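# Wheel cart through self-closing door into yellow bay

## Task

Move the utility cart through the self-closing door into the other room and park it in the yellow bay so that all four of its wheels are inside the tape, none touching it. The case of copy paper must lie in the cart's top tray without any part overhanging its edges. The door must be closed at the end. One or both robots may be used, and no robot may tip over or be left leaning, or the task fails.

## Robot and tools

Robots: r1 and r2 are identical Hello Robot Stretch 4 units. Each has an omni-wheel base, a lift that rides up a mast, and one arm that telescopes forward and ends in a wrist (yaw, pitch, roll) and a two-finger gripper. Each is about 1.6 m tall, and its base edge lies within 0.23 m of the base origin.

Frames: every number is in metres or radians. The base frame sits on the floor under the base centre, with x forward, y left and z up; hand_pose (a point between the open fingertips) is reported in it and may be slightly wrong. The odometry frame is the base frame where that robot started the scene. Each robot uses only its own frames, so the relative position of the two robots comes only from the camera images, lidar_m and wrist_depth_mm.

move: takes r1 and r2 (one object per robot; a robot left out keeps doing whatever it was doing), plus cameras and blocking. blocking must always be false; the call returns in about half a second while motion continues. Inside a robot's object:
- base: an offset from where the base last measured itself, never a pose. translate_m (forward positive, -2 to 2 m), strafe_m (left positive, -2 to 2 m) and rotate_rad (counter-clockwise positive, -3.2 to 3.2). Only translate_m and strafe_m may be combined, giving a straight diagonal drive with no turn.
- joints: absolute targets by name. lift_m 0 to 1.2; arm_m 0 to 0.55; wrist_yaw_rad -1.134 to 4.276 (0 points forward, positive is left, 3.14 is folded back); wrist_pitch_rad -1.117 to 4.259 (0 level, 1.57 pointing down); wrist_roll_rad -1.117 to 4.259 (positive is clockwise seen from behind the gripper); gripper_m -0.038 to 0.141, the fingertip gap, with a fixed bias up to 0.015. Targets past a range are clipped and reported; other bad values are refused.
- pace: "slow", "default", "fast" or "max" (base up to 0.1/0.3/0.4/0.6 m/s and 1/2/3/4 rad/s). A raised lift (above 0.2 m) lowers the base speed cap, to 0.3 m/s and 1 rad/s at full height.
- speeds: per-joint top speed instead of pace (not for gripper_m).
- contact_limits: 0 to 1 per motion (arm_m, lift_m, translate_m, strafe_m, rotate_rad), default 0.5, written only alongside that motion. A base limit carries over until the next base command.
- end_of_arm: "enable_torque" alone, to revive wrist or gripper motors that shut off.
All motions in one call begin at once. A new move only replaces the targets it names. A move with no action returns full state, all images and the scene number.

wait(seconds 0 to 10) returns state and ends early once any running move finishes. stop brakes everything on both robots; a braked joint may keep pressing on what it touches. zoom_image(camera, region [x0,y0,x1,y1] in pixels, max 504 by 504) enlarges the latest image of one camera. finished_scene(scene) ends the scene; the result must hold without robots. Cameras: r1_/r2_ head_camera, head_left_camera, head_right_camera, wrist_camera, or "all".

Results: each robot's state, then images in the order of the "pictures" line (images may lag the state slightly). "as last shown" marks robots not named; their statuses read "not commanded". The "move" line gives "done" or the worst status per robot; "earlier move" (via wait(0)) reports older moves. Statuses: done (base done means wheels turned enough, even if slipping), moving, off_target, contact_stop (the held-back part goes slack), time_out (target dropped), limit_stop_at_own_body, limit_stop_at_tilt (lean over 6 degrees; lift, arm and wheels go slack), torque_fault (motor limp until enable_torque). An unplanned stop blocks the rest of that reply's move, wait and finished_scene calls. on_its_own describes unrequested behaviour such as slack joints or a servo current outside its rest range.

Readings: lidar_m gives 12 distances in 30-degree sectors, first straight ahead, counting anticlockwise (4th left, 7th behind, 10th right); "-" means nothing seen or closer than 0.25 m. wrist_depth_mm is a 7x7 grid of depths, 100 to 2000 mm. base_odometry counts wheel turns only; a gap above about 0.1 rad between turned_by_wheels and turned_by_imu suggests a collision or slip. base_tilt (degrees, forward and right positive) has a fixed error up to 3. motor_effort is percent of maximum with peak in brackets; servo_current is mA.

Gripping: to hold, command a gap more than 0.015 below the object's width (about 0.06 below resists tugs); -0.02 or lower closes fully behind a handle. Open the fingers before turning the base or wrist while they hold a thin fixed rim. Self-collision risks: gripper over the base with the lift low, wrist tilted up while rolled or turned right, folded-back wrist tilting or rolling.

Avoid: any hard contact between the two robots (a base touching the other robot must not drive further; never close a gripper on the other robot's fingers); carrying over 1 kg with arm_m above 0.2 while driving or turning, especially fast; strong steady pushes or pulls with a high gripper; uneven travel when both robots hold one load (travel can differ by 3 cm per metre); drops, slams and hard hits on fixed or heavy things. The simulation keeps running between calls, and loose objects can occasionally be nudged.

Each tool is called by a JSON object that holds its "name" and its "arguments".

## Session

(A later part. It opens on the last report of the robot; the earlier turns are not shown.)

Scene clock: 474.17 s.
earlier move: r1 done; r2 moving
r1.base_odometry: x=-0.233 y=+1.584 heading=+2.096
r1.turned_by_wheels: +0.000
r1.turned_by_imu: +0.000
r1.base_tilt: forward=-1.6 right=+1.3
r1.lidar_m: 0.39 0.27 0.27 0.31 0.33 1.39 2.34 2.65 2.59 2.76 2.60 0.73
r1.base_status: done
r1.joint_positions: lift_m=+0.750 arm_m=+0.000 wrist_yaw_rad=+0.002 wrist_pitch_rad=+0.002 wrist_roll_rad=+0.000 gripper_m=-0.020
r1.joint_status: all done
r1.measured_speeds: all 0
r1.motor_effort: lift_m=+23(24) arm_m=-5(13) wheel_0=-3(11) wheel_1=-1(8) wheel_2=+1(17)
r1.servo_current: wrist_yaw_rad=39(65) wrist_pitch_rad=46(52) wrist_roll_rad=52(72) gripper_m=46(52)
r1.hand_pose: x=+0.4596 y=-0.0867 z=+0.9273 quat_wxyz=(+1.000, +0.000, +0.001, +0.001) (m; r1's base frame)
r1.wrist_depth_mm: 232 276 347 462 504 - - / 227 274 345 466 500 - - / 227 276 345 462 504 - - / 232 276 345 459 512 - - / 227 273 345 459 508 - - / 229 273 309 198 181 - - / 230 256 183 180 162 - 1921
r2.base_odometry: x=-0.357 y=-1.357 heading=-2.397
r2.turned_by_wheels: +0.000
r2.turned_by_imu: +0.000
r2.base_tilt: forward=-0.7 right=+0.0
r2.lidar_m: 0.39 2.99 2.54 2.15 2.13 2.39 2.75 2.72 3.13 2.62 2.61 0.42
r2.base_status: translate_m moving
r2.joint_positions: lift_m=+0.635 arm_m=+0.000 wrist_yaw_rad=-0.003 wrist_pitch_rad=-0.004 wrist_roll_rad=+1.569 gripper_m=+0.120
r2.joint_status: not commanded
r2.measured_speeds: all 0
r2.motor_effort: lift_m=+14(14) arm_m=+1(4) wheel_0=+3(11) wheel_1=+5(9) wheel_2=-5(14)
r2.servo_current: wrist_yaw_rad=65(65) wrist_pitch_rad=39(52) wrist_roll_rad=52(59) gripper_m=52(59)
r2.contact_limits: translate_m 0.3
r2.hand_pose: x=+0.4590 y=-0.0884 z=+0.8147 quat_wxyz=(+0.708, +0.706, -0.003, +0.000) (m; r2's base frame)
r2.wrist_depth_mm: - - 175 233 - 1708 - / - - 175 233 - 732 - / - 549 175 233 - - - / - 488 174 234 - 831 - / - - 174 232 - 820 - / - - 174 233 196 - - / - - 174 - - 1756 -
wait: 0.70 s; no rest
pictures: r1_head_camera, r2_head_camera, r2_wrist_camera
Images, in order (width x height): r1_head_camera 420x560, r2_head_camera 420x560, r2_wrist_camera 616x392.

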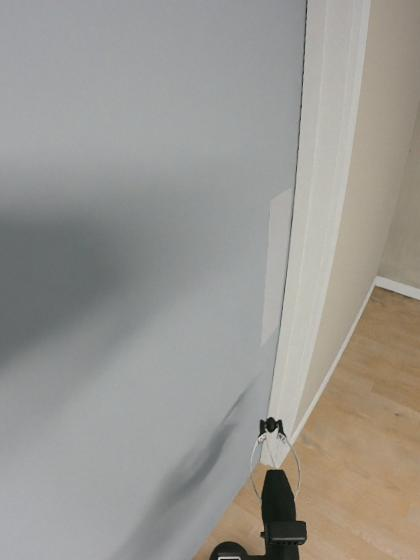

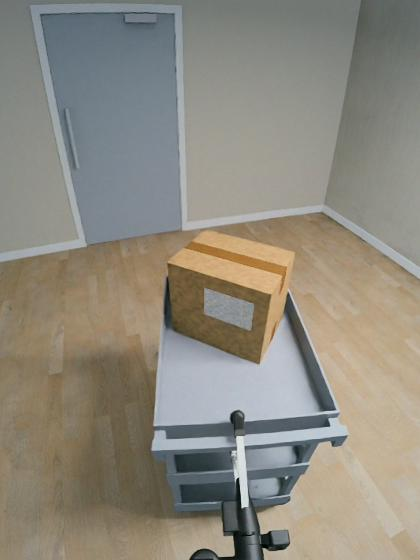

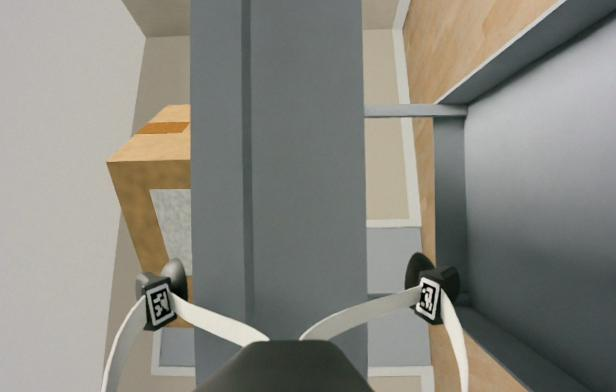

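{"name": "move", "arguments": {"blocking": false, "r1": {"base": {"strafe_m": -0.65}, "pace": "fast"}, "r2": {"base": {"translate_m": -0.09}, "joints": {"lift_m": 0.682}}}}

{"name": "wait", "arguments": {"seconds": 1.0}}

{"name": "wait", "arguments": {"seconds": 1.2, "cameras": ["r2_wrist_camera"]}}

{"name": "move", "arguments": {"blocking": false, "r1": {"base": {"rotate_rad": 1.57}}}}

{"name": "wait", "arguments": {"seconds": 1.5, "cameras": ["r1_head_camera", "r1_head_left_camera", "r2_wrist_camera"]}}

Scene clock: 518.83 s.
earlier move: r2 done
move: r1 moving; r2 moving
r1.base_odometry: x=-0.187 y=+1.611 heading=+2.096
r1.turned_by_wheels: +0.000
r1.turned_by_imu: -0.001
r1.base_tilt: forward=-1.6 right=+1.3
r1.lidar_m: 0.45 0.33 0.31 0.36 0.39 1.71 2.35 2.60 2.54 2.70 2.55 0.74
r1.base_status: strafe_m moving
r1.joint_positions: lift_m=+0.750 arm_m=+0.000 wrist_yaw_rad=+0.002 wrist_pitch_rad=+0.002 wrist_roll_rad=+0.000 gripper_m=-0.020
r1.joint_status: not commanded
r1.measured_speeds: translate_m=+0.000 strafe_m=-0.204 rotate_rad=+0.003 lift_m=+0.000 arm_m=+0.000 wrist_yaw_rad=+0.000 wrist_pitch_rad=+0.000 wrist_roll_rad=+0.000
r1.motor_effort: lift_m=+23(23) arm_m=-5(5) wheel_0=+11(12) wheel_1=-10(12) wheel_2=-1(2)
r1.servo_current: wrist_yaw_rad=46(59) wrist_pitch_rad=39(46) wrist_roll_rad=52(65) gripper_m=46(52)
r1.hand_pose: x=+0.4596 y=-0.0867 z=+0.9273 quat_wxyz=(+1.000, +0.000, +0.001, +0.001) (m; r1's base frame)
r1.wrist_depth_mm: 248 297 370 484 488 - - / 253 297 370 484 496 - 1983 / 254 297 370 477 492 - - / 247 296 370 480 500 - - / 253 297 368 477 500 - - / 252 296 332 198 179 - - / 251 278 183 184 154 - -
r2.base_odometry: x=-0.335 y=-1.336 heading=-2.397
r2.turned_by_wheels: +0.000
r2.turned_by_imu: +0.000
r2.base_tilt: forward=-0.7 right=+0.0
r2.lidar_m: 0.43 3.04 2.52 2.12 2.13 2.42 2.73 2.73 3.10 2.62 2.62 0.48
r2.base_status: translate_m moving
r2.joint_positions: lift_m=+0.669 arm_m=+0.000 wrist_yaw_rad=-0.003 wrist_pitch_rad=-0.001 wrist_roll_rad=+1.569 gripper_m=+0.120
r2.joint_status: lift_m moving
r2.measured_speeds: translate_m=-0.121 strafe_m=+0.001 rotate_rad=-0.001 lift_m=+0.091 arm_m=+0.000 wrist_yaw_rad=+0.000 wrist_pitch_rad=+0.000 wrist_roll_rad=+0.000
r2.motor_effort: lift_m=+20(24) arm_m=+4(4) wheel_0=-8(9) wheel_1=-8(9) wheel_2=+12(12)
r2.servo_current: wrist_yaw_rad=46(59) wrist_pitch_rad=52(52) wrist_roll_rad=52(65) gripper_m=52(59)
r2.hand_pose: x=+0.4590 y=-0.0883 z=+0.8478 quat_wxyz=(+0.708, +0.706, -0.002, -0.001) (m; r2's base frame)
r2.wrist_depth_mm: - - - 258 257 1661 - / - - - 257 257 778 - / - - 530 258 257 - - / - - 504 258 257 - - / - - 544 257 257 - - / - - 198 198 198 - - / - - - - - 1756 504
pictures: none

Scene clock: 519.83 s.
earlier move: r1 moving; r2 done
r1.base_odometry: x=+0.122 y=+1.790 heading=+2.096
r1.turned_by_wheels: +0.000
r1.turned_by_imu: -0.003
r1.base_tilt: forward=-1.6 right=+1.3
r1.lidar_m: 0.72 0.63 0.61 0.65 0.88 2.38 2.54 2.29 2.24 2.44 2.34 1.60
r1.base_status: strafe_m moving
r1.joint_positions: lift_m=+0.750 arm_m=+0.000 wrist_yaw_rad=+0.002 wrist_pitch_rad=+0.002 wrist_roll_rad=+0.000 gripper_m=-0.020
r1.joint_status: not commanded
r1.measured_speeds: translate_m=+0.000 strafe_m=-0.400 rotate_rad=+0.000 lift_m=+0.000 arm_m=+0.000 wrist_yaw_rad=+0.000 wrist_pitch_rad=+0.000 wrist_roll_rad=+0.000
r1.motor_effort: lift_m=+23(23) arm_m=-5(5) wheel_0=+4(15) wheel_1=-7(13) wheel_2=-1(2)
r1.servo_current: wrist_yaw_rad=59(72) wrist_pitch_rad=46(46) wrist_roll_rad=46(65) gripper_m=39(52)
r1.hand_pose: x=+0.4596 y=-0.0867 z=+0.9273 quat_wxyz=(+1.000, +0.000, +0.001, +0.001) (m; r1's base frame)
r1.wrist_depth_mm: 504 484 - - - - - / 496 492 - - - - - / 500 496 - - - 1983 - / 504 492 - - - 1983 - / 492 500 - - - 1983 - / 484 504 182 198 170 1983 - / 496 492 164 147 144 - -
r2.base_odometry: x=-0.291 y=-1.296 heading=-2.397
r2.turned_by_wheels: +0.000
r2.turned_by_imu: +0.000
r2.base_tilt: forward=-0.7 right=+0.0
r2.lidar_m: 0.48 3.10 2.50 2.10 2.11 2.38 2.67 2.68 3.04 2.64 2.63 0.50
r2.base_status: done
r2.joint_positions: lift_m=+0.682 arm_m=+0.000 wrist_yaw_rad=-0.003 wrist_pitch_rad=-0.001 wrist_roll_rad=+1.569 gripper_m=+0.120
r2.joint_status: all done
r2.measured_speeds: all 0
r2.motor_effort: lift_m=+21(24) arm_m=+4(4) wheel_0=-4(9) wheel_1=-5(9) wheel_2=+2(13)
r2.servo_current: wrist_yaw_rad=46(59) wrist_pitch_rad=39(52) wrist_roll_rad=46(65) gripper_m=52(59)
r2.hand_pose: x=+0.4590 y=-0.0883 z=+0.8603 quat_wxyz=(+0.708, +0.706, -0.002, -0.001) (m; r2's base frame)
r2.wrist_depth_mm: - - - 322 322 1708 508 / - - - 324 322 842 - / - - 615 324 322 904 - / - - 569 322 322 904 - / - - 615 319 322 - - / - - 200 262 200 - - / - - - - - 1708 500
wait: 1.00 s; no rest
pictures: none

Scene clock: 521.03 s.
earlier move: r1 moving
r1.base_odometry: x=+0.330 y=+1.910 heading=+2.096
r1.turned_by_wheels: +0.000
r1.turned_by_imu: -0.002
r1.base_tilt: forward=-1.6 right=+1.2
r1.lidar_m: 0.97 0.82 0.77 0.87 1.20 2.51 2.71 2.11 2.05 2.20 2.20 2.14
r1.base_status: strafe_m moving
r1.joint_positions: lift_m=+0.750 arm_m=+0.000 wrist_yaw_rad=+0.002 wrist_pitch_rad=+0.002 wrist_roll_rad=+0.000 gripper_m=-0.020
r1.joint_status: not commanded
r1.measured_speeds: all 0
r1.motor_effort: lift_m=+23(24) arm_m=-4(5) wheel_0=-3(15) wheel_1=+2(13) wheel_2=+1(2)
r1.servo_current: wrist_yaw_rad=65(72) wrist_pitch_rad=39(46) wrist_roll_rad=33(72) gripper_m=46(52)
r1.hand_pose: x=+0.4596 y=-0.0867 z=+0.9273 quat_wxyz=(+1.000, +0.000, +0.001, +0.001) (m; r1's base frame)
r1.wrist_depth_mm: - - - - 1983 - - / - - - - - - - / - - - - - - - / - - - - - - - / - - - - - - - / - - 182 198 179 - - / - 133 163 147 144 - -
r2.base_odometry: x=-0.291 y=-1.296 heading=-2.397
r2.turned_by_wheels: +0.000
r2.turned_by_imu: +0.000
r2.base_tilt: forward=-0.7 right=+0.1
r2.lidar_m: 0.47 3.08 2.49 2.13 2.11 2.37 2.67 2.66 3.05 2.65 2.62 0.51
r2.base_status: done
r2.joint_positions: lift_m=+0.682 arm_m=+0.000 wrist_yaw_rad=-0.003 wrist_pitch_rad=-0.001 wrist_roll_rad=+1.569 gripper_m=+0.120
r2.joint_status: all done
r2.measured_speeds: all 0
r2.motor_effort: lift_m=+21(24) arm_m=+4(4) wheel_0=-4(9) wheel_1=-4(9) wheel_2=+2(13)
r2.servo_current: wrist_yaw_rad=46(59) wrist_pitch_rad=46(52) wrist_roll_rad=46(65) gripper_m=52(59)
r2.hand_pose: x=+0.4590 y=-0.0883 z=+0.8603 quat_wxyz=(+0.708, +0.706, -0.002, -0.001) (m; r2's base frame)
r2.wrist_depth_mm: - - - 320 324 1708 508 / - - - 324 322 831 - / - - 615 322 322 904 - / - - 574 322 320 917 - / - - 609 322 320 - - / - - 200 260 200 - - / - - - - - 1756 500
wait: 1.20 s; no rest
pictures: r2_wrist_camera
Images, in order (width x height): r2_wrist_camera 616x392.

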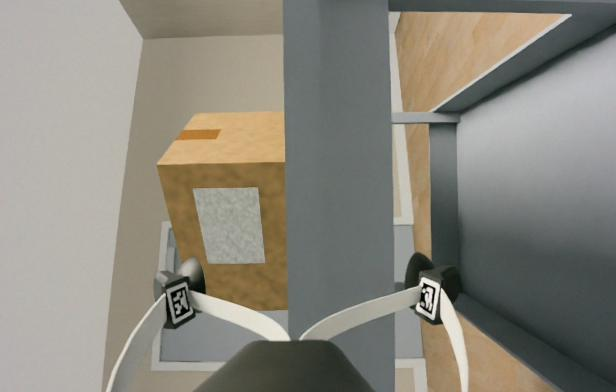

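Scene clock: 521.53 s.
earlier move: r1 done
move: r1 moving
r1.base_odometry: x=+0.330 y=+1.910 heading=+2.348
r1.turned_by_wheels: +0.252
r1.turned_by_imu: +0.253
r1.base_tilt: forward=-1.6 right=+1.3
r1.lidar_m: 0.82 0.80 0.81 0.99 1.78 2.54 2.30 2.07 2.08 2.42 2.17 1.29
r1.base_status: rotate_rad moving
r1.joint_positions: lift_m=+0.750 arm_m=+0.000 wrist_yaw_rad=+0.002 wrist_pitch_rad=+0.002 wrist_roll_rad=+0.000 gripper_m=-0.020
r1.joint_status: not commanded
r1.measured_speeds: translate_m=-0.001 strafe_m=-0.001 rotate_rad=+0.976 lift_m=+0.000 arm_m=+0.000 wrist_yaw_rad=+0.000 wrist_pitch_rad=+0.000 wrist_roll_rad=+0.000
r1.motor_effort: lift_m=+23(23) arm_m=-5(5) wheel_0=-7(8) wheel_1=-6(8) wheel_2=-7(7)
r1.servo_current: wrist_yaw_rad=39(65) wrist_pitch_rad=33(46) wrist_roll_rad=33(65) gripper_m=46(46)
r1.hand_pose: x=+0.4596 y=-0.0867 z=+0.9273 quat_wxyz=(+1.000, +0.000, +0.001, +0.001) (m; r1's base frame)
r1.wrist_depth_mm: 574 - - - - - - / 580 - - - - 1756 - / 585 - - - - - - / 585 - - - - 1808 - / 569 - - - - 1863 - / 569 - 183 198 170 1863 - / 585 133 163 146 144 1756 -
r2: as last shown
r2.lidar_m: 0.48 3.10 2.52 2.10 2.10 2.37 2.66 2.67 3.07 2.65 2.64 0.50
r2.motor_effort: lift_m=+21(21) arm_m=+4(4) wheel_0=-4(4) wheel_1=-5(5) wheel_2=+2(3)
r2.servo_current: wrist_yaw_rad=39(52) wrist_pitch_rad=46(46) wrist_roll_rad=46(59) gripper_m=52(59)
r2.wrist_depth_mm: - - - 322 322 1708 508 / - - - 322 320 831 - / - - 615 322 322 904 - / - - 569 322 320 917 - / - - 609 324 320 - - / - - 200 260 200 - - / - - - - - 1756 500
pictures: none

Scene clock: 523.03 s.
earlier move: r1 moving
r1.base_odometry: x=+0.330 y=+1.910 heading=-2.618
r1.turned_by_wheels: +1.318
r1.turned_by_imu: +1.325
r1.base_tilt: forward=-1.6 right=+1.2
r1.lidar_m: 0.89 1.16 2.53 2.68 2.08 2.01 2.20 2.24 2.20 0.97 0.79 0.80
r1.base_status: rotate_rad moving
r1.joint_positions: lift_m=+0.750 arm_m=+0.000 wrist_yaw_rad=+0.002 wrist_pitch_rad=+0.002 wrist_roll_rad=+0.000 gripper_m=-0.020
r1.joint_status: not commanded
r1.measured_speeds: all 0
r1.motor_effort: lift_m=+23(23) arm_m=-5(5) wheel_0=-2(9) wheel_1=+0(9) wheel_2=-1(8)
r1.servo_current: wrist_yaw_rad=52(65) wrist_pitch_rad=39(52) wrist_roll_rad=39(65) gripper_m=46(46)
r1.hand_pose: x=+0.4596 y=-0.0867 z=+0.9273 quat_wxyz=(+1.000, +0.000, +0.001, +0.001) (m; r1's base frame)
r1.wrist_depth_mm: - - 809 - - 535 484 / - - 809 - - 530 488 / - - 820 - - 530 492 / - - 798 - - 549 488 / - - 820 - - 544 492 / - - 187 198 170 535 496 / - 133 163 147 144 525 496
r2.base_odometry: x=-0.291 y=-1.296 heading=-2.397
r2.turned_by_wheels: +0.000
r2.turned_by_imu: +0.000
r2.base_tilt: forward=-0.7 right=+0.1
r2.lidar_m: 0.47 3.08 2.48 2.13 2.10 2.35 2.66 2.66 3.05 2.67 2.63 0.48
r2.base_status: not commanded
r2.joint_positions: lift_m=+0.682 arm_m=+0.000 wrist_yaw_rad=-0.003 wrist_pitch_rad=-0.001 wrist_roll_rad=+1.569 gripper_m=+0.120
r2.joint_status: not commanded
r2.measured_speeds: all 0
r2.motor_effort: lift_m=+21(21) arm_m=+4(4) wheel_0=-3(4) wheel_1=-4(5) wheel_2=+2(3)
r2.servo_current: wrist_yaw_rad=33(65) wrist_pitch_rad=39(46) wrist_roll_rad=39(59) gripper_m=52(59)
r2.hand_pose: x=+0.4590 y=-0.0883 z=+0.8603 quat_wxyz=(+0.708, +0.706, -0.002, -0.001) (m; r2's base frame)
r2.wrist_depth_mm: - - - 320 324 1708 504 / - - - 322 322 842 - / - - 615 320 322 917 - / - - 569 322 324 931 - / - - 621 322 322 - - / - - 200 260 200 - - / - - - - - 1756 492
wait: 1.50 s; no rest
pictures: r1_head_camera, r1_head_left_camera, r2_wrist_camera
Images, in order (width x height): r1_head_camera 420x560, r1_head_left_camera 420x672, r2_wrist_camera 616x392.

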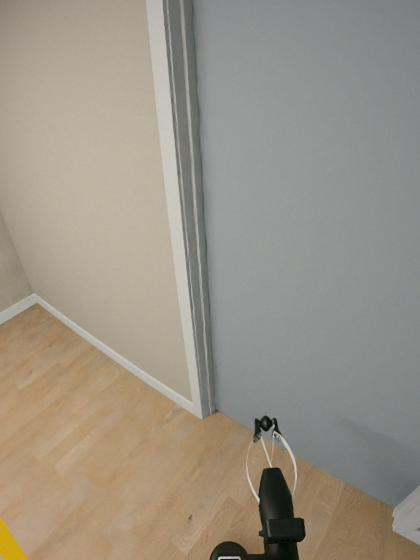

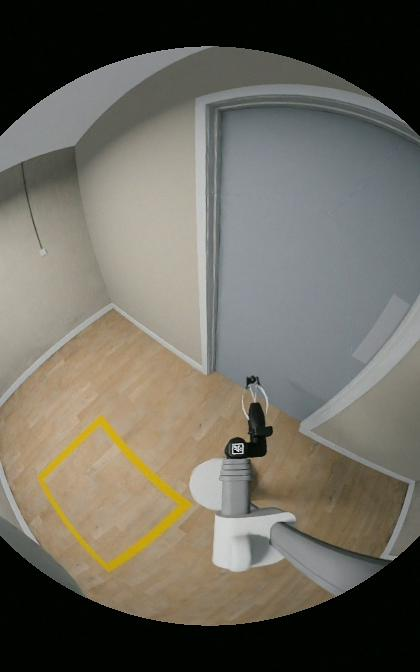

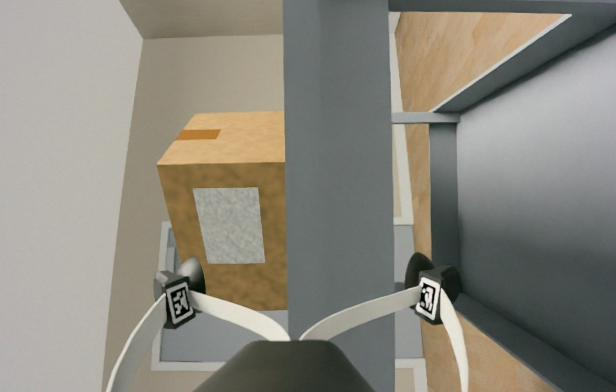

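{"name": "move", "arguments": {"blocking": false, "r1": {"base": {"rotate_rad": 0.26}}, "r2": {"base": {"translate_m": 0.085}, "pace": "slow", "contact_limits": {"translate_m": 0.2}}}}

{"name": "wait", "arguments": {"seconds": 1.0}}

{"name": "wait", "arguments": {"seconds": 0.8}}

{"name": "move", "arguments": {"blocking": false, "r1": {"base": {"translate_m": 0.29, "strafe_m": -0.35}}, "r2": {"joints": {"gripper_m": -0.02}}}}

{"name": "wait", "arguments": {"seconds": 2.0}}

{"name": "wait", "arguments": {"seconds": 0.7, "cameras": ["r1_head_camera", "r1_head_left_camera", "r2_wrist_camera", "r2_head_camera"]}}

Scene clock: 579.87 s.
earlier move: r1 done
move: r1 moving; r2 moving
r1.base_odometry: x=+0.330 y=+1.910 heading=-2.406
r1.turned_by_wheels: +0.212
r1.turned_by_imu: +0.213
r1.base_tilt: forward=-1.6 right=+1.3
r1.lidar_m: 0.95 1.59 2.52 2.34 2.01 2.05 2.41 2.20 1.43 0.84 0.80 0.79
r1.base_status: rotate_rad moving
r1.joint_positions: lift_m=+0.750 arm_m=+0.000 wrist_yaw_rad=+0.002 wrist_pitch_rad=+0.002 wrist_roll_rad=+0.000 gripper_m=-0.020
r1.joint_status: not commanded
r1.measured_speeds: translate_m=+0.000 strafe_m=+0.001 rotate_rad=+0.469 lift_m=+0.000 arm_m=+0.000 wrist_yaw_rad=+0.000 wrist_pitch_rad=+0.000 wrist_roll_rad=+0.000
r1.motor_effort: lift_m=+23(24) arm_m=-4(5) wheel_0=-5(9) wheel_1=-3(8) wheel_2=-1(7)
r1.servo_current: wrist_yaw_rad=52(65) wrist_pitch_rad=39(39) wrist_roll_rad=33(65) gripper_m=46(46)
r1.hand_pose: x=+0.4596 y=-0.0868 z=+0.9273 quat_wxyz=(+1.000, +0.000, +0.001, +0.001) (m; r1's base frame)
r1.wrist_depth_mm: - - - 788 - 554 508 / - - - 809 - 554 512 / - - - 798 - 559 512 / - - - 809 - 564 517 / - - - 809 - 564 512 / - - 182 198 170 564 521 / - 140 163 147 144 549 517
r2.base_odometry: x=-0.300 y=-1.305 heading=-2.397
r2.turned_by_wheels: +0.000
r2.turned_by_imu: +0.001
r2.base_tilt: forward=-0.7 right=+0.1
r2.lidar_m: 0.47 3.07 2.51 2.12 2.11 2.39 2.68 2.67 3.07 2.66 2.65 0.50
r2.base_status: translate_m moving
r2.joint_positions: lift_m=+0.682 arm_m=+0.000 wrist_yaw_rad=-0.003 wrist_pitch_rad=-0.001 wrist_roll_rad=+1.569 gripper_m=+0.120
r2.joint_status: not commanded
r2.measured_speeds: translate_m=+0.048 strafe_m=+0.000 rotate_rad=-0.001 lift_m=+0.000 arm_m=+0.000 wrist_yaw_rad=+0.000 wrist_pitch_rad=+0.000 wrist_roll_rad=+0.000
r2.motor_effort: lift_m=+21(21) arm_m=+4(4) wheel_0=+6(7) wheel_1=+5(6) wheel_2=-9(10)
r2.servo_current: wrist_yaw_rad=59(59) wrist_pitch_rad=46(46) wrist_roll_rad=39(59) gripper_m=52(52)
r2.contact_limits: translate_m 0.2
r2.hand_pose: x=+0.4590 y=-0.0883 z=+0.8603 quat_wxyz=(+0.708, +0.706, -0.002, -0.001) (m; r2's base frame)
r2.wrist_depth_mm: - - - 312 310 1618 508 / - - - 310 312 842 - / - - 597 312 309 - - / - - 554 312 310 - - / - - 603 309 312 - - / - - 200 251 200 - - / - - - - - 1756 500
pictures: none

Scene clock: 580.40 s.
earlier move: r1 done; r2 moving
r1.base_odometry: x=+0.330 y=+1.910 heading=-2.358
r1.turned_by_wheels: +0.047
r1.turned_by_imu: +0.047
r1.base_tilt: forward=-1.6 right=+1.2
r1.lidar_m: 0.99 1.75 2.53 2.28 2.01 2.05 2.45 2.19 1.32 0.79 0.81 0.81
r1.base_status: done
r1.joint_positions: lift_m=+0.750 arm_m=+0.000 wrist_yaw_rad=+0.002 wrist_pitch_rad=+0.002 wrist_roll_rad=+0.000 gripper_m=-0.020
r1.joint_status: not commanded
r1.measured_speeds: all 0
r1.motor_effort: lift_m=+23(24) arm_m=-5(5) wheel_0=-3(9) wheel_1=-2(8) wheel_2=-2(7)
r1.servo_current: wrist_yaw_rad=65(65) wrist_pitch_rad=46(52) wrist_roll_rad=52(65) gripper_m=39(46)
r1.hand_pose: x=+0.4596 y=-0.0868 z=+0.9273 quat_wxyz=(+1.000, +0.000, +0.001, +0.001) (m; r1's base frame)
r1.wrist_depth_mm: - - - 788 788 - 525 / - - - 768 788 - 530 / - - - 768 788 - 530 / - - - 778 809 - 530 / - - - 778 778 - 530 / - - 182 198 179 - 530 / - - 163 146 144 - 539
r2.base_odometry: x=-0.330 y=-1.332 heading=-2.397
r2.turned_by_wheels: +0.000
r2.turned_by_imu: +0.000
r2.base_tilt: forward=-0.6 right=+0.0
r2.lidar_m: 0.43 3.04 2.49 2.13 2.11 2.41 2.72 2.71 3.09 2.64 2.60 0.47
r2.base_status: translate_m moving
r2.joint_positions: lift_m=+0.682 arm_m=+0.000 wrist_yaw_rad=-0.003 wrist_pitch_rad=-0.001 wrist_roll_rad=+1.569 gripper_m=+0.120
r2.joint_status: not commanded
r2.measured_speeds: translate_m=+0.086 strafe_m=+0.001 rotate_rad=-0.004 lift_m=+0.000 arm_m=+0.000 wrist_yaw_rad=+0.000 wrist_pitch_rad=+0.000 wrist_roll_rad=+0.000
r2.motor_effort: lift_m=+21(21) arm_m=+4(4) wheel_0=+3(12) wheel_1=+5(7) wheel_2=-7(11)
r2.servo_current: wrist_yaw_rad=52(65) wrist_pitch_rad=39(46) wrist_roll_rad=59(59) gripper_m=52(52)
r2.contact_limits: translate_m 0.2
r2.hand_pose: x=+0.4590 y=-0.0883 z=+0.8603 quat_wxyz=(+0.708, +0.706, -0.002, -0.001) (m; r2's base frame)
r2.wrist_depth_mm: - - - 272 271 1708 1205 / - - - 212 271 1576 - / - - 549 212 272 866 - / - - 525 212 271 866 - / - - 559 213 272 878 - / - - 201 212 198 - - / - - - - - 1756 500
wait: 0.53 of 1 s (r1 has come to rest)
pictures: none

Scene clock: 581.20 s.
earlier move: r2 moving
r1.base_odometry: x=+0.330 y=+1.910 heading=-2.358
r1.turned_by_wheels: +0.000
r1.turned_by_imu: +0.000
r1.base_tilt: forward=-1.6 right=+1.2
r1.lidar_m: 0.98 1.75 2.55 2.26 2.03 2.04 2.44 2.21 1.33 0.80 0.79 0.80
r1.base_status: done
r1.joint_positions: lift_m=+0.750 arm_m=+0.000 wrist_yaw_rad=+0.002 wrist_pitch_rad=+0.002 wrist_roll_rad=+0.000 gripper_m=-0.020
r1.joint_status: not commanded
r1.measured_speeds: all 0
r1.motor_effort: lift_m=+23(24) arm_m=-5(5) wheel_0=-3(9) wheel_1=-2(8) wheel_2=-2(7)
r1.servo_current: wrist_yaw_rad=26(72) wrist_pitch_rad=39(52) wrist_roll_rad=46(65) gripper_m=39(46)
r1.hand_pose: x=+0.4596 y=-0.0868 z=+0.9273 quat_wxyz=(+1.000, +0.000, +0.001, +0.001) (m; r1's base frame)
r1.wrist_depth_mm: - - - 778 788 - 525 / - - - 788 798 - 525 / - - - 759 788 - 525 / - - - 778 798 - 530 / - - - 778 798 - 539 / - - 181 199 180 - 535 / - - 163 146 144 - 535
r2.base_odometry: x=-0.354 y=-1.354 heading=-2.397
r2.turned_by_wheels: +0.000
r2.turned_by_imu: +0.000
r2.base_tilt: forward=-0.7 right=+0.1
r2.lidar_m: 0.40 3.01 2.51 2.13 2.14 2.39 2.76 2.74 3.11 2.65 2.63 0.44
r2.base_status: translate_m moving
r2.joint_positions: lift_m=+0.682 arm_m=+0.000 wrist_yaw_rad=-0.003 wrist_pitch_rad=-0.001 wrist_roll_rad=+1.569 gripper_m=+0.120
r2.joint_status: not commanded
r2.measured_speeds: translate_m=+0.002 strafe_m=+0.000 rotate_rad=+0.000 lift_m=+0.000 arm_m=+0.000 wrist_yaw_rad=+0.000 wrist_pitch_rad=+0.001 wrist_roll_rad=+0.000
r2.motor_effort: lift_m=+21(21) arm_m=+4(4) wheel_0=+1(12) wheel_1=+5(7) wheel_2=-5(11)
r2.servo_current: wrist_yaw_rad=52(65) wrist_pitch_rad=39(46) wrist_roll_rad=46(59) gripper_m=46(59)
r2.contact_limits: translate_m 0.2
r2.hand_pose: x=+0.4590 y=-0.0883 z=+0.8603 quat_wxyz=(+0.708, +0.706, -0.001, -0.001) (m; r2's base frame)
r2.wrist_depth_mm: - - - 177 238 1661 504 / - - - 178 237 741 - / - - 504 178 236 831 - / - - 484 177 237 831 - / - - 525 177 237 778 - / - - 200 178 200 - - / - - - - - 1756 500
wait: 0.80 s; no rest
pictures: none

Scene clock: 581.70 s.
earlier move: r2 done
move: r1 moving; r2 moving
r1.base_odometry: x=+0.298 y=+1.913 heading=-2.359
r1.turned_by_wheels: +0.000
r1.turned_by_imu: +0.000
r1.base_tilt: forward=-1.6 right=+1.3
r1.lidar_m: 0.96 1.69 2.55 2.33 2.07 2.10 2.41 2.18 1.27 0.78 0.75 0.78
r1.base_status: translate_m moving; strafe_m moving
r1.joint_positions: lift_m=+0.750 arm_m=+0.000 wrist_yaw_rad=+0.002 wrist_pitch_rad=+0.002 wrist_roll_rad=+0.000 gripper_m=-0.020
r1.joint_status: not commanded
r1.measured_speeds: translate_m=+0.079 strafe_m=-0.095 rotate_rad=-0.002 lift_m=+0.000 arm_m=+0.000 wrist_yaw_rad=+0.000 wrist_pitch_rad=+0.000 wrist_roll_rad=+0.000
r1.motor_effort: lift_m=+23(24) arm_m=-4(5) wheel_0=+8(9) wheel_1=-4(7) wheel_2=-7(8)
r1.servo_current: wrist_yaw_rad=39(59) wrist_pitch_rad=39(46) wrist_roll_rad=39(65) gripper_m=46(52)
r1.hand_pose: x=+0.4596 y=-0.0868 z=+0.9273 quat_wxyz=(+1.000, +0.000, +0.001, +0.001) (m; r1's base frame)
r1.wrist_depth_mm: - - - 768 - 554 496 / - - - 768 - 554 504 / - - - 759 - 559 508 / - - - 759 - 559 504 / - - - 759 798 559 508 / - - 182 198 179 564 508 / - - 163 146 144 549 508
r2.base_odometry: x=-0.354 y=-1.354 heading=-2.397
r2.turned_by_wheels: +0.000
r2.turned_by_imu: +0.000
r2.base_tilt: forward=-0.7 right=+0.1
r2.lidar_m: 0.41 2.98 2.53 2.12 2.13 2.35 2.76 2.72 3.08 2.63 2.61 0.42
r2.base_status: done
r2.joint_positions: lift_m=+0.682 arm_m=+0.000 wrist_yaw_rad=-0.003 wrist_pitch_rad=+0.001 wrist_roll_rad=+1.569 gripper_m=+0.106
r2.joint_status: gripper_m moving
r2.measured_speeds: translate_m=+0.000 strafe_m=+0.000 rotate_rad=+0.000 lift_m=+0.000 arm_m=+0.000 wrist_yaw_rad=+0.000 wrist_pitch_rad=+0.014 wrist_roll_rad=+0.000
r2.motor_effort: lift_m=+21(21) arm_m=+4(4) wheel_0=+4(5) wheel_1=+4(4) wheel_2=-5(5)
r2.servo_current: wrist_yaw_rad=39(52) wrist_pitch_rad=39(46) wrist_roll_rad=52(52) gripper_m=117(117)
r2.contact_limits: translate_m 0.2
r2.hand_pose: x=+0.4590 y=-0.0883 z=+0.8596 quat_wxyz=(+0.708, +0.706, -0.001, -0.001) (m; r2's base frame)
r2.wrist_depth_mm: - - - 178 239 1618 - / - - - 178 238 1708 - / - - 500 178 237 842 - / - - 484 178 237 842 - / - - 521 178 238 854 - / - - 196 178 196 - - / - - - - - 1708 496
pictures: none

Scene clock: 583.37 s.
earlier move: r1 moving; r2 done
r1.base_odometry: x=-0.087 y=+1.950 heading=-2.359
r1.turned_by_wheels: +0.000
r1.turned_by_imu: -0.001
r1.base_tilt: forward=-1.6 right=+1.3
r1.lidar_m: 0.51 0.75 2.49 2.74 2.45 2.47 2.44 2.19 0.59 0.46 0.38 0.39
r1.base_status: translate_m moving; strafe_m moving
r1.joint_positions: lift_m=+0.750 arm_m=+0.000 wrist_yaw_rad=+0.002 wrist_pitch_rad=+0.002 wrist_roll_rad=+0.000 gripper_m=-0.020
r1.joint_status: not commanded
r1.measured_speeds: translate_m=+0.088 strafe_m=-0.106 rotate_rad=-0.001 lift_m=+0.000 arm_m=+0.000 wrist_yaw_rad=+0.000 wrist_pitch_rad=+0.000 wrist_roll_rad=+0.000
r1.motor_effort: lift_m=+23(24) arm_m=-5(5) wheel_0=+3(11) wheel_1=+0(7) wheel_2=-1(8)
r1.servo_current: wrist_yaw_rad=33(59) wrist_pitch_rad=46(52) wrist_roll_rad=46(65) gripper_m=46(52)
r1.hand_pose: x=+0.4596 y=-0.0868 z=+0.9273 quat_wxyz=(+1.000, +0.000, +0.001, +0.001) (m; r1's base frame)
r1.wrist_depth_mm: - 530 410 301 237 201 174 / - 530 413 304 240 198 174 / - 525 421 306 241 199 176 / - 530 421 309 243 200 177 / - 530 424 309 245 201 177 / - 525 407 198 231 201 178 / - 517 180 183 162 192 178
r2.base_odometry: x=-0.354 y=-1.354 heading=-2.397
r2.turned_by_wheels: +0.000
r2.turned_by_imu: +0.000
r2.base_tilt: forward=-0.6 right=+0.0
r2.lidar_m: 0.39 3.01 2.53 2.15 2.14 2.37 2.77 2.75 3.08 2.62 2.60 0.43
r2.base_status: done
r2.joint_positions: lift_m=+0.682 arm_m=+0.000 wrist_yaw_rad=+0.000 wrist_pitch_rad=+0.005 wrist_roll_rad=+1.569 gripper_m=-0.019
r2.joint_status: all done
r2.measured_speeds: all 0
r2.motor_effort: lift_m=+21(21) arm_m=-4(4) wheel_0=+1(5) wheel_1=+1(4) wheel_2=+0(5)
r2.servo_current: wrist_yaw_rad=52(59) wrist_pitch_rad=46(78) wrist_roll_rad=52(59) gripper_m=98(273)
r2.contact_limits: translate_m 0.2
r2.hand_pose: x=+0.4593 y=-0.0875 z=+0.8584 quat_wxyz=(+0.708, +0.706, +0.002, -0.002) (m; r2's base frame)
r2.wrist_depth_mm: - - - 172 232 1661 - / - - - 232 233 759 - / - - 480 174 233 831 - / - - 480 174 233 831 - / - - 535 174 236 831 - / - - 188 175 181 - - / - - - - 236 564 488
wait: 1.67 of 2 s (r2 has come to rest)
pictures: none

Scene clock: 584.07 s.
earlier move: r1 moving
r1.base_odometry: x=-0.123 y=+1.953 heading=-2.359
r1.turned_by_wheels: +0.000
r1.turned_by_imu: +0.000
r1.base_tilt: forward=-1.6 right=+1.3
r1.lidar_m: 0.43 0.73 2.54 2.77 2.48 2.52 2.41 2.18 0.52 0.41 0.35 0.36
r1.base_status: translate_m moving; strafe_m moving
r1.joint_positions: lift_m=+0.750 arm_m=+0.000 wrist_yaw_rad=+0.002 wrist_pitch_rad=+0.002 wrist_roll_rad=+0.000 gripper_m=-0.020
r1.joint_status: not commanded
r1.measured_speeds: all 0
r1.motor_effort: lift_m=+23(24) arm_m=-5(5) wheel_0=+1(11) wheel_1=-2(7) wheel_2=-1(8)
r1.servo_current: wrist_yaw_rad=52(59) wrist_pitch_rad=39(52) wrist_roll_rad=65(65) gripper_m=46(52)
r1.hand_pose: x=+0.4596 y=-0.0868 z=+0.9273 quat_wxyz=(+1.000, +0.000, +0.001, +0.001) (m; r1's base frame)
r1.wrist_depth_mm: 484 500 332 244 193 163 - / 480 500 334 246 194 160 - / 488 500 334 247 196 165 145 / 492 500 340 250 197 162 - / 496 508 342 251 198 163 - / 484 504 327 198 187 163 - / 484 496 183 183 179 160 -
r2.base_odometry: x=-0.354 y=-1.354 heading=-2.397
r2.turned_by_wheels: +0.000
r2.turned_by_imu: +0.000
r2.base_tilt: forward=-0.6 right=+0.1
r2.lidar_m: 0.37 2.99 2.52 2.17 2.14 2.42 2.76 2.72 3.09 2.61 2.61 0.42
r2.base_status: done
r2.joint_positions: lift_m=+0.682 arm_m=+0.000 wrist_yaw_rad=+0.000 wrist_pitch_rad=+0.005 wrist_roll_rad=+1.569 gripper_m=-0.019
r2.joint_status: all done
r2.measured_speeds: all 0
r2.motor_effort: lift_m=+21(21) arm_m=-4(4) wheel_0=+1(5) wheel_1=+1(4) wheel_2=+1(5)
r2.servo_current: wrist_yaw_rad=46(59) wrist_pitch_rad=52(78) wrist_roll_rad=52(59) gripper_m=98(273)
r2.contact_limits: translate_m 0.2
r2.hand_pose: x=+0.4593 y=-0.0875 z=+0.8584 quat_wxyz=(+0.708, +0.706, +0.002, -0.002) (m; r2's base frame)
r2.wrist_depth_mm: - - - 172 232 1661 - / - - - 232 233 759 - / - - 477 174 234 831 - / - - 484 174 234 831 - / - - 530 175 234 842 - / - - 187 175 181 - - / - - - - 236 559 488
wait: 0.70 s; no rest
pictures: r1_head_camera, r1_head_left_camera, r2_head_camera, r2_wrist_camera
Images, in order (width x height): r1_head_camera 420x560, r1_head_left_camera 420x672, r2_head_camera 420x560, r2_wrist_camera 616x392.

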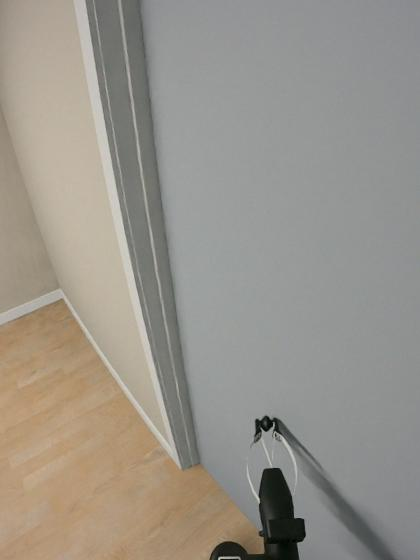

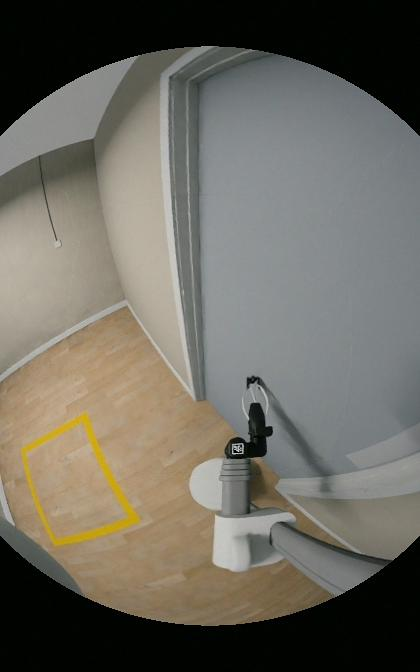

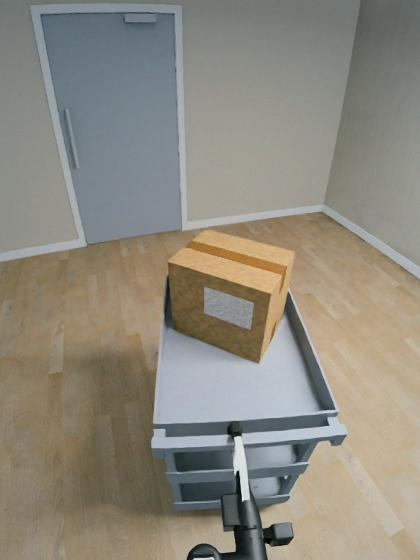

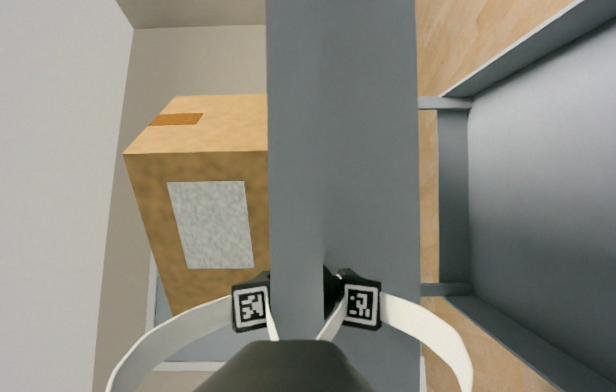

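{"name": "move", "arguments": {"blocking": false, "r1": {"base": {"translate_m": 0.38, "strafe_m": -0.415}, "pace": "slow", "contact_limits": {"translate_m": 0.6}}, "r2": {"base": {"strafe_m": -0.2}, "pace": "slow"}}}

{"name": "wait", "arguments": {"seconds": 3, "cameras": ["r1_head_camera", "r2_head_camera", "r2_wrist_camera"]}}

{"name": "wait", "arguments": {"seconds": 3, "cameras": ["r1_head_camera", "r1_head_left_camera", "r2_head_camera"]}}

Scene clock: 614.97 s.
earlier move: r1 done
move: r1 moving; r2 moving
r1.base_odometry: x=-0.135 y=+1.954 heading=-2.358
r1.turned_by_wheels: +0.000
r1.turned_by_imu: +0.000
r1.base_tilt: forward=-1.6 right=+1.3
r1.lidar_m: 0.45 0.73 2.55 2.79 2.50 2.51 2.42 2.21 0.49 0.39 0.32 0.35
r1.base_status: translate_m moving; strafe_m moving
r1.joint_positions: lift_m=+0.750 arm_m=+0.000 wrist_yaw_rad=+0.002 wrist_pitch_rad=+0.002 wrist_roll_rad=+0.000 gripper_m=-0.020
r1.joint_status: not commanded
r1.measured_speeds: translate_m=+0.032 strafe_m=-0.037 rotate_rad=+0.001 lift_m=+0.000 arm_m=+0.000 wrist_yaw_rad=+0.000 wrist_pitch_rad=+0.000 wrist_roll_rad=+0.000
r1.motor_effort: lift_m=+23(23) arm_m=-1(5) wheel_0=+10(12) wheel_1=-2(5) wheel_2=-6(6)
r1.servo_current: wrist_yaw_rad=39(59) wrist_pitch_rad=39(52) wrist_roll_rad=46(65) gripper_m=39(46)
r1.contact_limits: translate_m 0.6
r1.hand_pose: x=+0.4595 y=-0.0868 z=+0.9273 quat_wxyz=(+1.000, +0.000, +0.001, +0.001) (m; r1's base frame)
r1.wrist_depth_mm: 477 492 320 233 185 151 - / 477 492 322 235 185 151 137 / 477 492 325 238 186 153 138 / 477 496 327 239 186 157 - / 484 496 332 241 188 158 - / 484 504 191 198 178 158 - / 488 492 304 146 156 151 -
r2.base_odometry: x=-0.363 y=-1.343 heading=-2.397
r2.turned_by_wheels: +0.000
r2.turned_by_imu: +0.001
r2.base_tilt: forward=-0.7 right=+0.1
r2.lidar_m: 0.38 0.45 2.54 2.14 2.15 2.41 2.73 2.74 3.06 2.61 2.60 0.44
r2.base_status: strafe_m moving
r2.joint_positions: lift_m=+0.682 arm_m=+0.000 wrist_yaw_rad=+0.002 wrist_pitch_rad=+0.005 wrist_roll_rad=+1.569 gripper_m=-0.019
r2.joint_status: not commanded
r2.measured_speeds: translate_m=+0.000 strafe_m=-0.055 rotate_rad=+0.001 lift_m=+0.000 arm_m=+0.000 wrist_yaw_rad=+0.000 wrist_pitch_rad=+0.000 wrist_roll_rad=+0.000
r2.motor_effort: lift_m=+21(21) arm_m=-4(4) wheel_0=+11(13) wheel_1=-8(9) wheel_2=-1(1)
r2.servo_current: wrist_yaw_rad=39(59) wrist_pitch_rad=46(46) wrist_roll_rad=46(52) gripper_m=85(104)
r2.hand_pose: x=+0.4595 y=-0.0868 z=+0.8584 quat_wxyz=(+0.708, +0.706, +0.003, -0.001) (m; r2's base frame)
r2.wrist_depth_mm: - - - 172 233 1618 - / - - - 232 233 788 - / - - 484 173 234 831 - / - - 480 174 233 842 - / - - 525 174 235 831 - / - - 187 174 180 - - / - - - - 236 1576 492
pictures: none

Scene clock: 617.60 s.
earlier move: r1 contact_stop; r2 done
r1.base_odometry: x=-0.346 y=+1.961 heading=-2.197
r1.turned_by_wheels: +0.161
r1.turned_by_imu: +0.419
r1.base_tilt: forward=-1.6 right=+1.2
r1.lidar_m: 0.47 2.48 2.84 2.62 2.61 2.62 2.26 0.40 0.29 0.25 0.25 0.27
r1.base_status: translate_m contact_stop; strafe_m contact_stop
r1.joint_positions: lift_m=+0.750 arm_m=+0.000 wrist_yaw_rad=+0.003 wrist_pitch_rad=+0.002 wrist_roll_rad=+0.000 gripper_m=-0.020
r1.joint_status: not commanded
r1.measured_speeds: translate_m=+0.008 strafe_m=+0.002 rotate_rad=+0.055 lift_m=+0.000 arm_m=+0.000 wrist_yaw_rad=-0.001 wrist_pitch_rad=+0.000 wrist_roll_rad=+0.000
r1.on_its_own: the wheels are slack since a contact_stop
r1.motor_effort: lift_m=+23(23) arm_m=+5(5) wheel_0=+0(31) wheel_1=+0(7) wheel_2=+0(9)
r1.servo_current: wrist_yaw_rad=46(111) wrist_pitch_rad=39(52) wrist_roll_rad=52(65) gripper_m=46(52)
r1.contact_limits: translate_m 0.6
r1.hand_pose: x=+0.4595 y=-0.0866 z=+0.9273 quat_wxyz=(+1.000, +0.000, +0.001, +0.001) (m; r1's base frame)
r1.wrist_depth_mm: - - 430 332 201 138 - / - - 436 336 191 139 - / - - 439 342 193 140 - / - - 436 343 206 135 - / - - 436 347 196 136 - / - - 439 198 179 142 - / - - 433 179 176 130 -
r2.base_odometry: x=-0.489 y=-1.207 heading=-2.397
r2.turned_by_wheels: +0.000
r2.turned_by_imu: +0.001
r2.base_tilt: forward=-0.7 right=+0.0
r2.lidar_m: 0.34 0.38 2.71 2.34 2.33 2.64 2.70 2.70 2.86 2.44 2.43 0.46
r2.base_status: done
r2.joint_positions: lift_m=+0.682 arm_m=+0.000 wrist_yaw_rad=+0.004 wrist_pitch_rad=+0.005 wrist_roll_rad=+1.569 gripper_m=-0.019
r2.joint_status: not commanded
r2.measured_speeds: all 0
r2.motor_effort: lift_m=+21(21) arm_m=-4(4) wheel_0=+7(14) wheel_1=-5(9) wheel_2=+0(1)
r2.servo_current: wrist_yaw_rad=46(65) wrist_pitch_rad=39(52) wrist_roll_rad=52(59) gripper_m=85(104)
r2.hand_pose: x=+0.4596 y=-0.0864 z=+0.8584 quat_wxyz=(+0.708, +0.706, +0.003, -0.001) (m; r2's base frame)
r2.wrist_depth_mm: - - - 282 303 1336 397 / - - - 211 278 1618 484 / - - - 198 263 1661 - / - - 574 191 252 820 - / - - 480 181 240 831 - / - - 187 172 178 - - / - - 521 - 221 - -
wait: 2.63 of 3 s (r2 has come to rest)
pictures: r1_head_camera, r2_head_camera, r2_wrist_camera
Images, in order (width x height): r1_head_camera 420x560, r2_head_camera 420x560, r2_wrist_camera 616x392.

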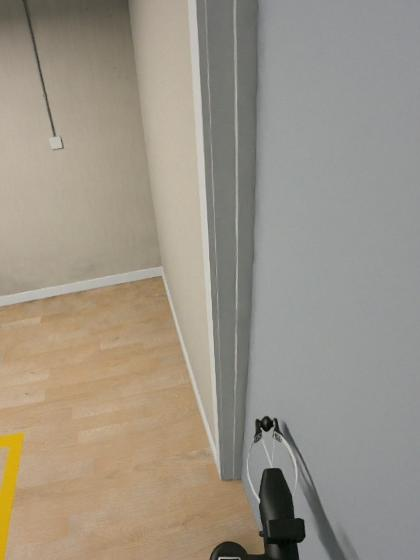

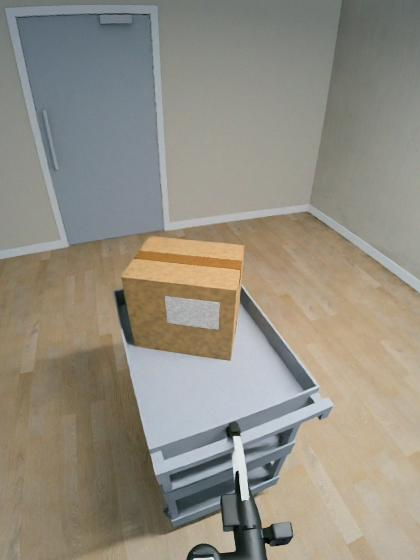

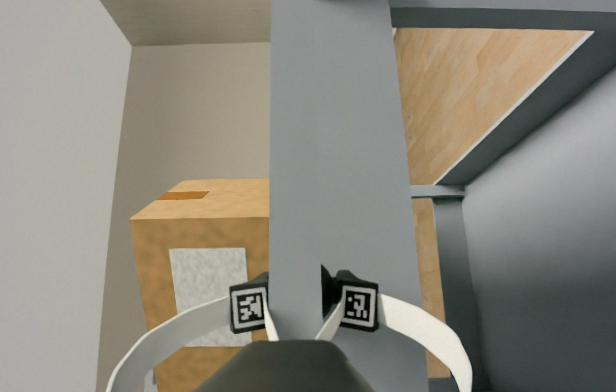

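not run: a stop that you did not command came earlier in this reply.

{"name": "move", "arguments": {"blocking": false, "r1": {"base": {"strafe_m": 0.45}, "joints": {"lift_m": 0.3}}, "r2": {"base": {"rotate_rad": 0.35}, "pace": "slow"}}}

{"name": "wait", "arguments": {"seconds": 1.2, "cameras": ["r2_wrist_camera"]}}

{"name": "wait", "arguments": {"seconds": 1.2, "cameras": ["r1_head_camera", "r1_head_left_camera", "r2_head_camera", "r2_wrist_camera"]}}

Scene clock: 647.53 s.
earlier move: r1 contact_stop
move: r1 moving; r2 moving
r1.base_odometry: x=-0.316 y=+1.940 heading=-2.198
r1.turned_by_wheels: -0.001
r1.turned_by_imu: -0.001
r1.base_tilt: forward=-1.6 right=+1.3
r1.lidar_m: 0.54 2.48 2.85 2.59 2.60 2.62 2.26 0.43 0.33 0.26 0.25 0.29
r1.base_status: earlier translate_m contact_stop (by the wheels' count: +0.153 of +0.380); earlier strafe_m contact_stop (by the wheels' count: -0.163 of -0.415); strafe_m moving
r1.joint_positions: lift_m=+0.713 arm_m=+0.000 wrist_yaw_rad=+0.003 wrist_pitch_rad=+0.002 wrist_roll_rad=+0.000 gripper_m=-0.020
r1.joint_status: lift_m moving
r1.measured_speeds: translate_m=+0.000 strafe_m=+0.140 rotate_rad=+0.001 lift_m=-0.146 arm_m=+0.000 wrist_yaw_rad=+0.000 wrist_pitch_rad=+0.000 wrist_roll_rad=+0.000
r1.motor_effort: lift_m=+11(24) arm_m=+5(5) wheel_0=-10(11) wheel_1=+9(10) wheel_2=+0(2)
r1.servo_current: wrist_yaw_rad=46(65) wrist_pitch_rad=33(46) wrist_roll_rad=59(59) gripper_m=39(52)
r1.hand_pose: x=+0.4595 y=-0.0866 z=+0.8903 quat_wxyz=(+1.000, +0.000, +0.001, +0.001) (m; r1's base frame)
r1.wrist_depth_mm: - - 436 427 247 180 - / - - 436 427 250 174 - / - - 445 436 253 184 144 / - - 466 433 255 177 - / - - 439 433 254 178 - / - - 189 198 228 178 - / - - 183 343 170 163 -
r2.base_odometry: x=-0.489 y=-1.207 heading=-2.273
r2.turned_by_wheels: +0.124
r2.turned_by_imu: +0.120
r2.base_tilt: forward=-0.7 right=+0.1
r2.lidar_m: 0.37 3.08 2.57 2.32 2.33 2.88 2.68 2.71 2.66 2.42 2.45 0.44
r2.base_status: rotate_rad moving
r2.joint_positions: lift_m=+0.682 arm_m=+0.000 wrist_yaw_rad=-0.008 wrist_pitch_rad=+0.005 wrist_roll_rad=+1.569 gripper_m=-0.019
r2.joint_status: not commanded
r2.measured_speeds: translate_m=+0.000 strafe_m=-0.001 rotate_rad=+0.486 lift_m=+0.000 arm_m=+0.000 wrist_yaw_rad=-0.002 wrist_pitch_rad=+0.000 wrist_roll_rad=+0.000
r2.motor_effort: lift_m=+21(21) arm_m=-4(5) wheel_0=-8(10) wheel_1=-9(9) wheel_2=-15(16)
r2.servo_current: wrist_yaw_rad=52(59) wrist_pitch_rad=46(52) wrist_roll_rad=59(65) gripper_m=85(91)
r2.hand_pose: x=+0.4586 y=-0.0897 z=+0.8584 quat_wxyz=(+0.708, +0.707, -0.001, -0.005) (m; r2's base frame)
r2.wrist_depth_mm: - - - 196 262 1618 1229 / - - - 191 255 1708 492 / - - - 185 248 788 - / - - 480 181 240 854 - / - - 500 177 235 820 - / - - 189 172 181 - - / - - 564 - 226 - -
pictures: none

Scene clock: 648.50 s.
earlier move: r1 moving; r2 done
r1.base_odometry: x=-0.115 y=+1.794 heading=-2.198
r1.turned_by_wheels: +0.000
r1.turned_by_imu: +0.001
r1.base_tilt: forward=-1.6 right=+1.3
r1.lidar_m: 0.84 2.41 2.76 2.35 2.36 2.68 2.33 0.92 0.60 0.49 0.50 0.58
r1.base_status: strafe_m moving
r1.joint_positions: lift_m=+0.460 arm_m=+0.000 wrist_yaw_rad=+0.003 wrist_pitch_rad=+0.002 wrist_roll_rad=+0.000 gripper_m=-0.020
r1.joint_status: lift_m moving
r1.measured_speeds: translate_m=+0.000 strafe_m=+0.300 rotate_rad=+0.000 lift_m=-0.300 arm_m=+0.000 wrist_yaw_rad=+0.000 wrist_pitch_rad=+0.000 wrist_roll_rad=+0.000
r1.motor_effort: lift_m=+9(24) arm_m=+5(5) wheel_0=-6(13) wheel_1=+5(10) wheel_2=-1(2)
r1.servo_current: wrist_yaw_rad=39(65) wrist_pitch_rad=39(46) wrist_roll_rad=59(59) gripper_m=46(52)
r1.hand_pose: x=+0.4595 y=-0.0866 z=+0.6372 quat_wxyz=(+1.000, +0.000, +0.001, +0.001) (m; r1's base frame)
r1.wrist_depth_mm: - - - - 455 439 394 / - - - - 455 433 384 / - - - - 459 439 387 / - - - - 462 439 387 / - - - - 466 439 389 / - - - 198 181 445 404 / 1618 1537 172 146 144 445 402
r2.base_odometry: x=-0.489 y=-1.207 heading=-2.048
r2.turned_by_wheels: +0.225
r2.turned_by_imu: +0.219
r2.base_tilt: forward=-0.7 right=+0.1
r2.lidar_m: 0.42 3.13 2.36 2.32 2.46 2.79 2.69 2.83 2.48 2.42 2.56 0.42
r2.base_status: done
r2.joint_positions: lift_m=+0.682 arm_m=+0.000 wrist_yaw_rad=-0.003 wrist_pitch_rad=+0.005 wrist_roll_rad=+1.569 gripper_m=-0.019
r2.joint_status: not commanded
r2.measured_speeds: all 0
r2.motor_effort: lift_m=+21(21) arm_m=-4(5) wheel_0=-4(12) wheel_1=-3(9) wheel_2=-9(16)
r2.servo_current: wrist_yaw_rad=52(65) wrist_pitch_rad=39(52) wrist_roll_rad=39(65) gripper_m=85(91)
r2.hand_pose: x=+0.4590 y=-0.0883 z=+0.8584 quat_wxyz=(+0.708, +0.707, +0.001, -0.003) (m; r2's base frame)
r2.wrist_depth_mm: - - 554 141 195 - - / - 459 436 146 202 750 - / - 469 459 150 211 - - / - - 530 158 219 - - / - - 621 164 229 - - / - - 188 170 179 1576 480 / - - - - - 1661 1205
wait: 0.97 of 1.2 s (r2 has come to rest)
pictures: r2_wrist_camera
Images, in order (width x height): r2_wrist_camera 616x392.

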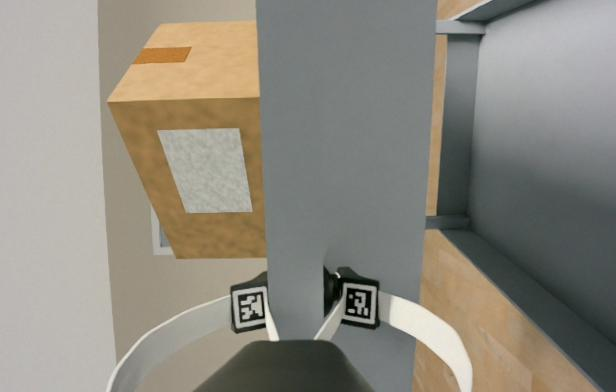

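Scene clock: 649.70 s.
earlier move: r1 moving
r1.base_odometry: x=+0.019 y=+1.697 heading=-2.198
r1.turned_by_wheels: +0.000
r1.turned_by_imu: +0.001
r1.base_tilt: forward=-1.6 right=+1.3
r1.lidar_m: 1.16 2.36 2.59 2.19 2.19 2.53 2.37 1.27 0.78 0.66 0.62 0.76
r1.base_status: strafe_m moving
r1.joint_positions: lift_m=+0.300 arm_m=+0.000 wrist_yaw_rad=+0.003 wrist_pitch_rad=+0.002 wrist_roll_rad=+0.000 gripper_m=-0.020
r1.joint_status: lift_m moving
r1.measured_speeds: all 0
r1.motor_effort: lift_m=+13(24) arm_m=+4(5) wheel_0=-2(13) wheel_1=+0(10) wheel_2=-1(2)
r1.servo_current: wrist_yaw_rad=39(65) wrist_pitch_rad=39(52) wrist_roll_rad=46(59) gripper_m=39(52)
r1.hand_pose: x=+0.4595 y=-0.0866 z=+0.4782 quat_wxyz=(+1.000, +0.000, +0.001, +0.001) (m; r1's base frame)
r1.wrist_depth_mm: - - - - - - 459 / - - - - - - 462 / - - - - - - 452 / - - - - - - 455 / - - - - - - 452 / 1576 1756 1576 198 170 - 455 / 1255 1205 178 179 144 - 473
r2.base_odometry: x=-0.489 y=-1.207 heading=-2.048
r2.turned_by_wheels: +0.000
r2.turned_by_imu: +0.000
r2.base_tilt: forward=-0.7 right=+0.1
r2.lidar_m: 0.41 3.11 2.39 2.32 2.46 2.78 2.70 2.84 2.49 2.43 2.58 0.40
r2.base_status: done
r2.joint_positions: lift_m=+0.682 arm_m=+0.000 wrist_yaw_rad=-0.003 wrist_pitch_rad=+0.005 wrist_roll_rad=+1.569 gripper_m=-0.019
r2.joint_status: not commanded
r2.measured_speeds: all 0
r2.motor_effort: lift_m=+21(21) arm_m=-4(5) wheel_0=-4(12) wheel_1=-3(9) wheel_2=-9(16)
r2.servo_current: wrist_yaw_rad=52(65) wrist_pitch_rad=52(52) wrist_roll_rad=46(65) gripper_m=85(91)
r2.hand_pose: x=+0.4590 y=-0.0883 z=+0.8584 quat_wxyz=(+0.708, +0.707, +0.001, -0.003) (m; r2's base frame)
r2.wrist_depth_mm: - - 554 141 196 - - / - 459 439 146 204 750 - / - 466 455 150 211 - - / - - 525 158 220 - - / - - 627 164 228 - - / - - 188 170 180 1618 484 / - - - - - 1576 1182
wait: 1.20 s; no rest
pictures: r1_head_camera, r1_head_left_camera, r2_head_camera, r2_wrist_camera
Images, in order (width x height): r1_head_camera 420x560, r1_head_left_camera 420x672, r2_head_camera 420x560, r2_wrist_camera 616x392.

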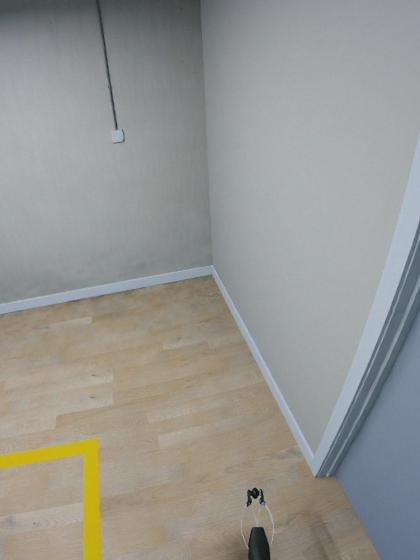

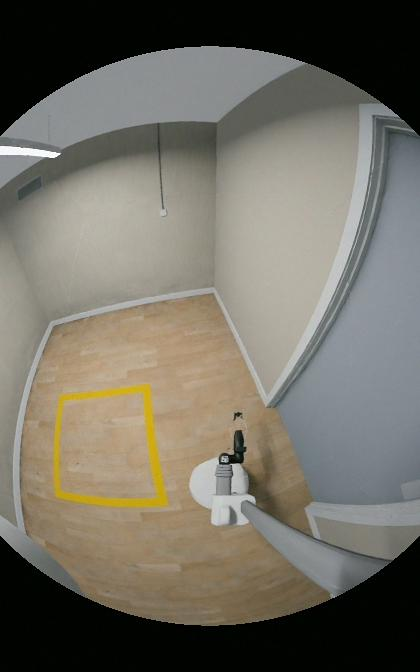

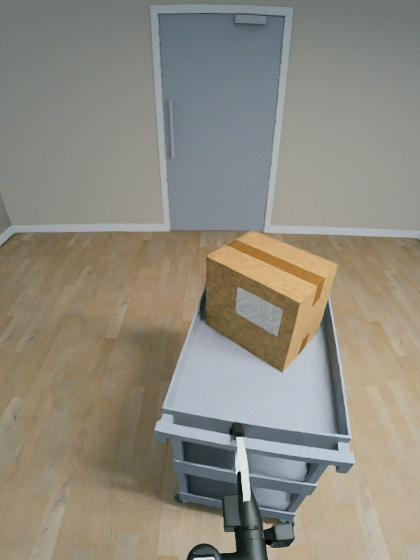

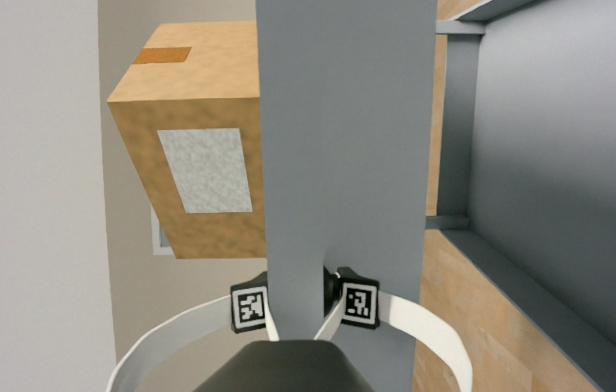

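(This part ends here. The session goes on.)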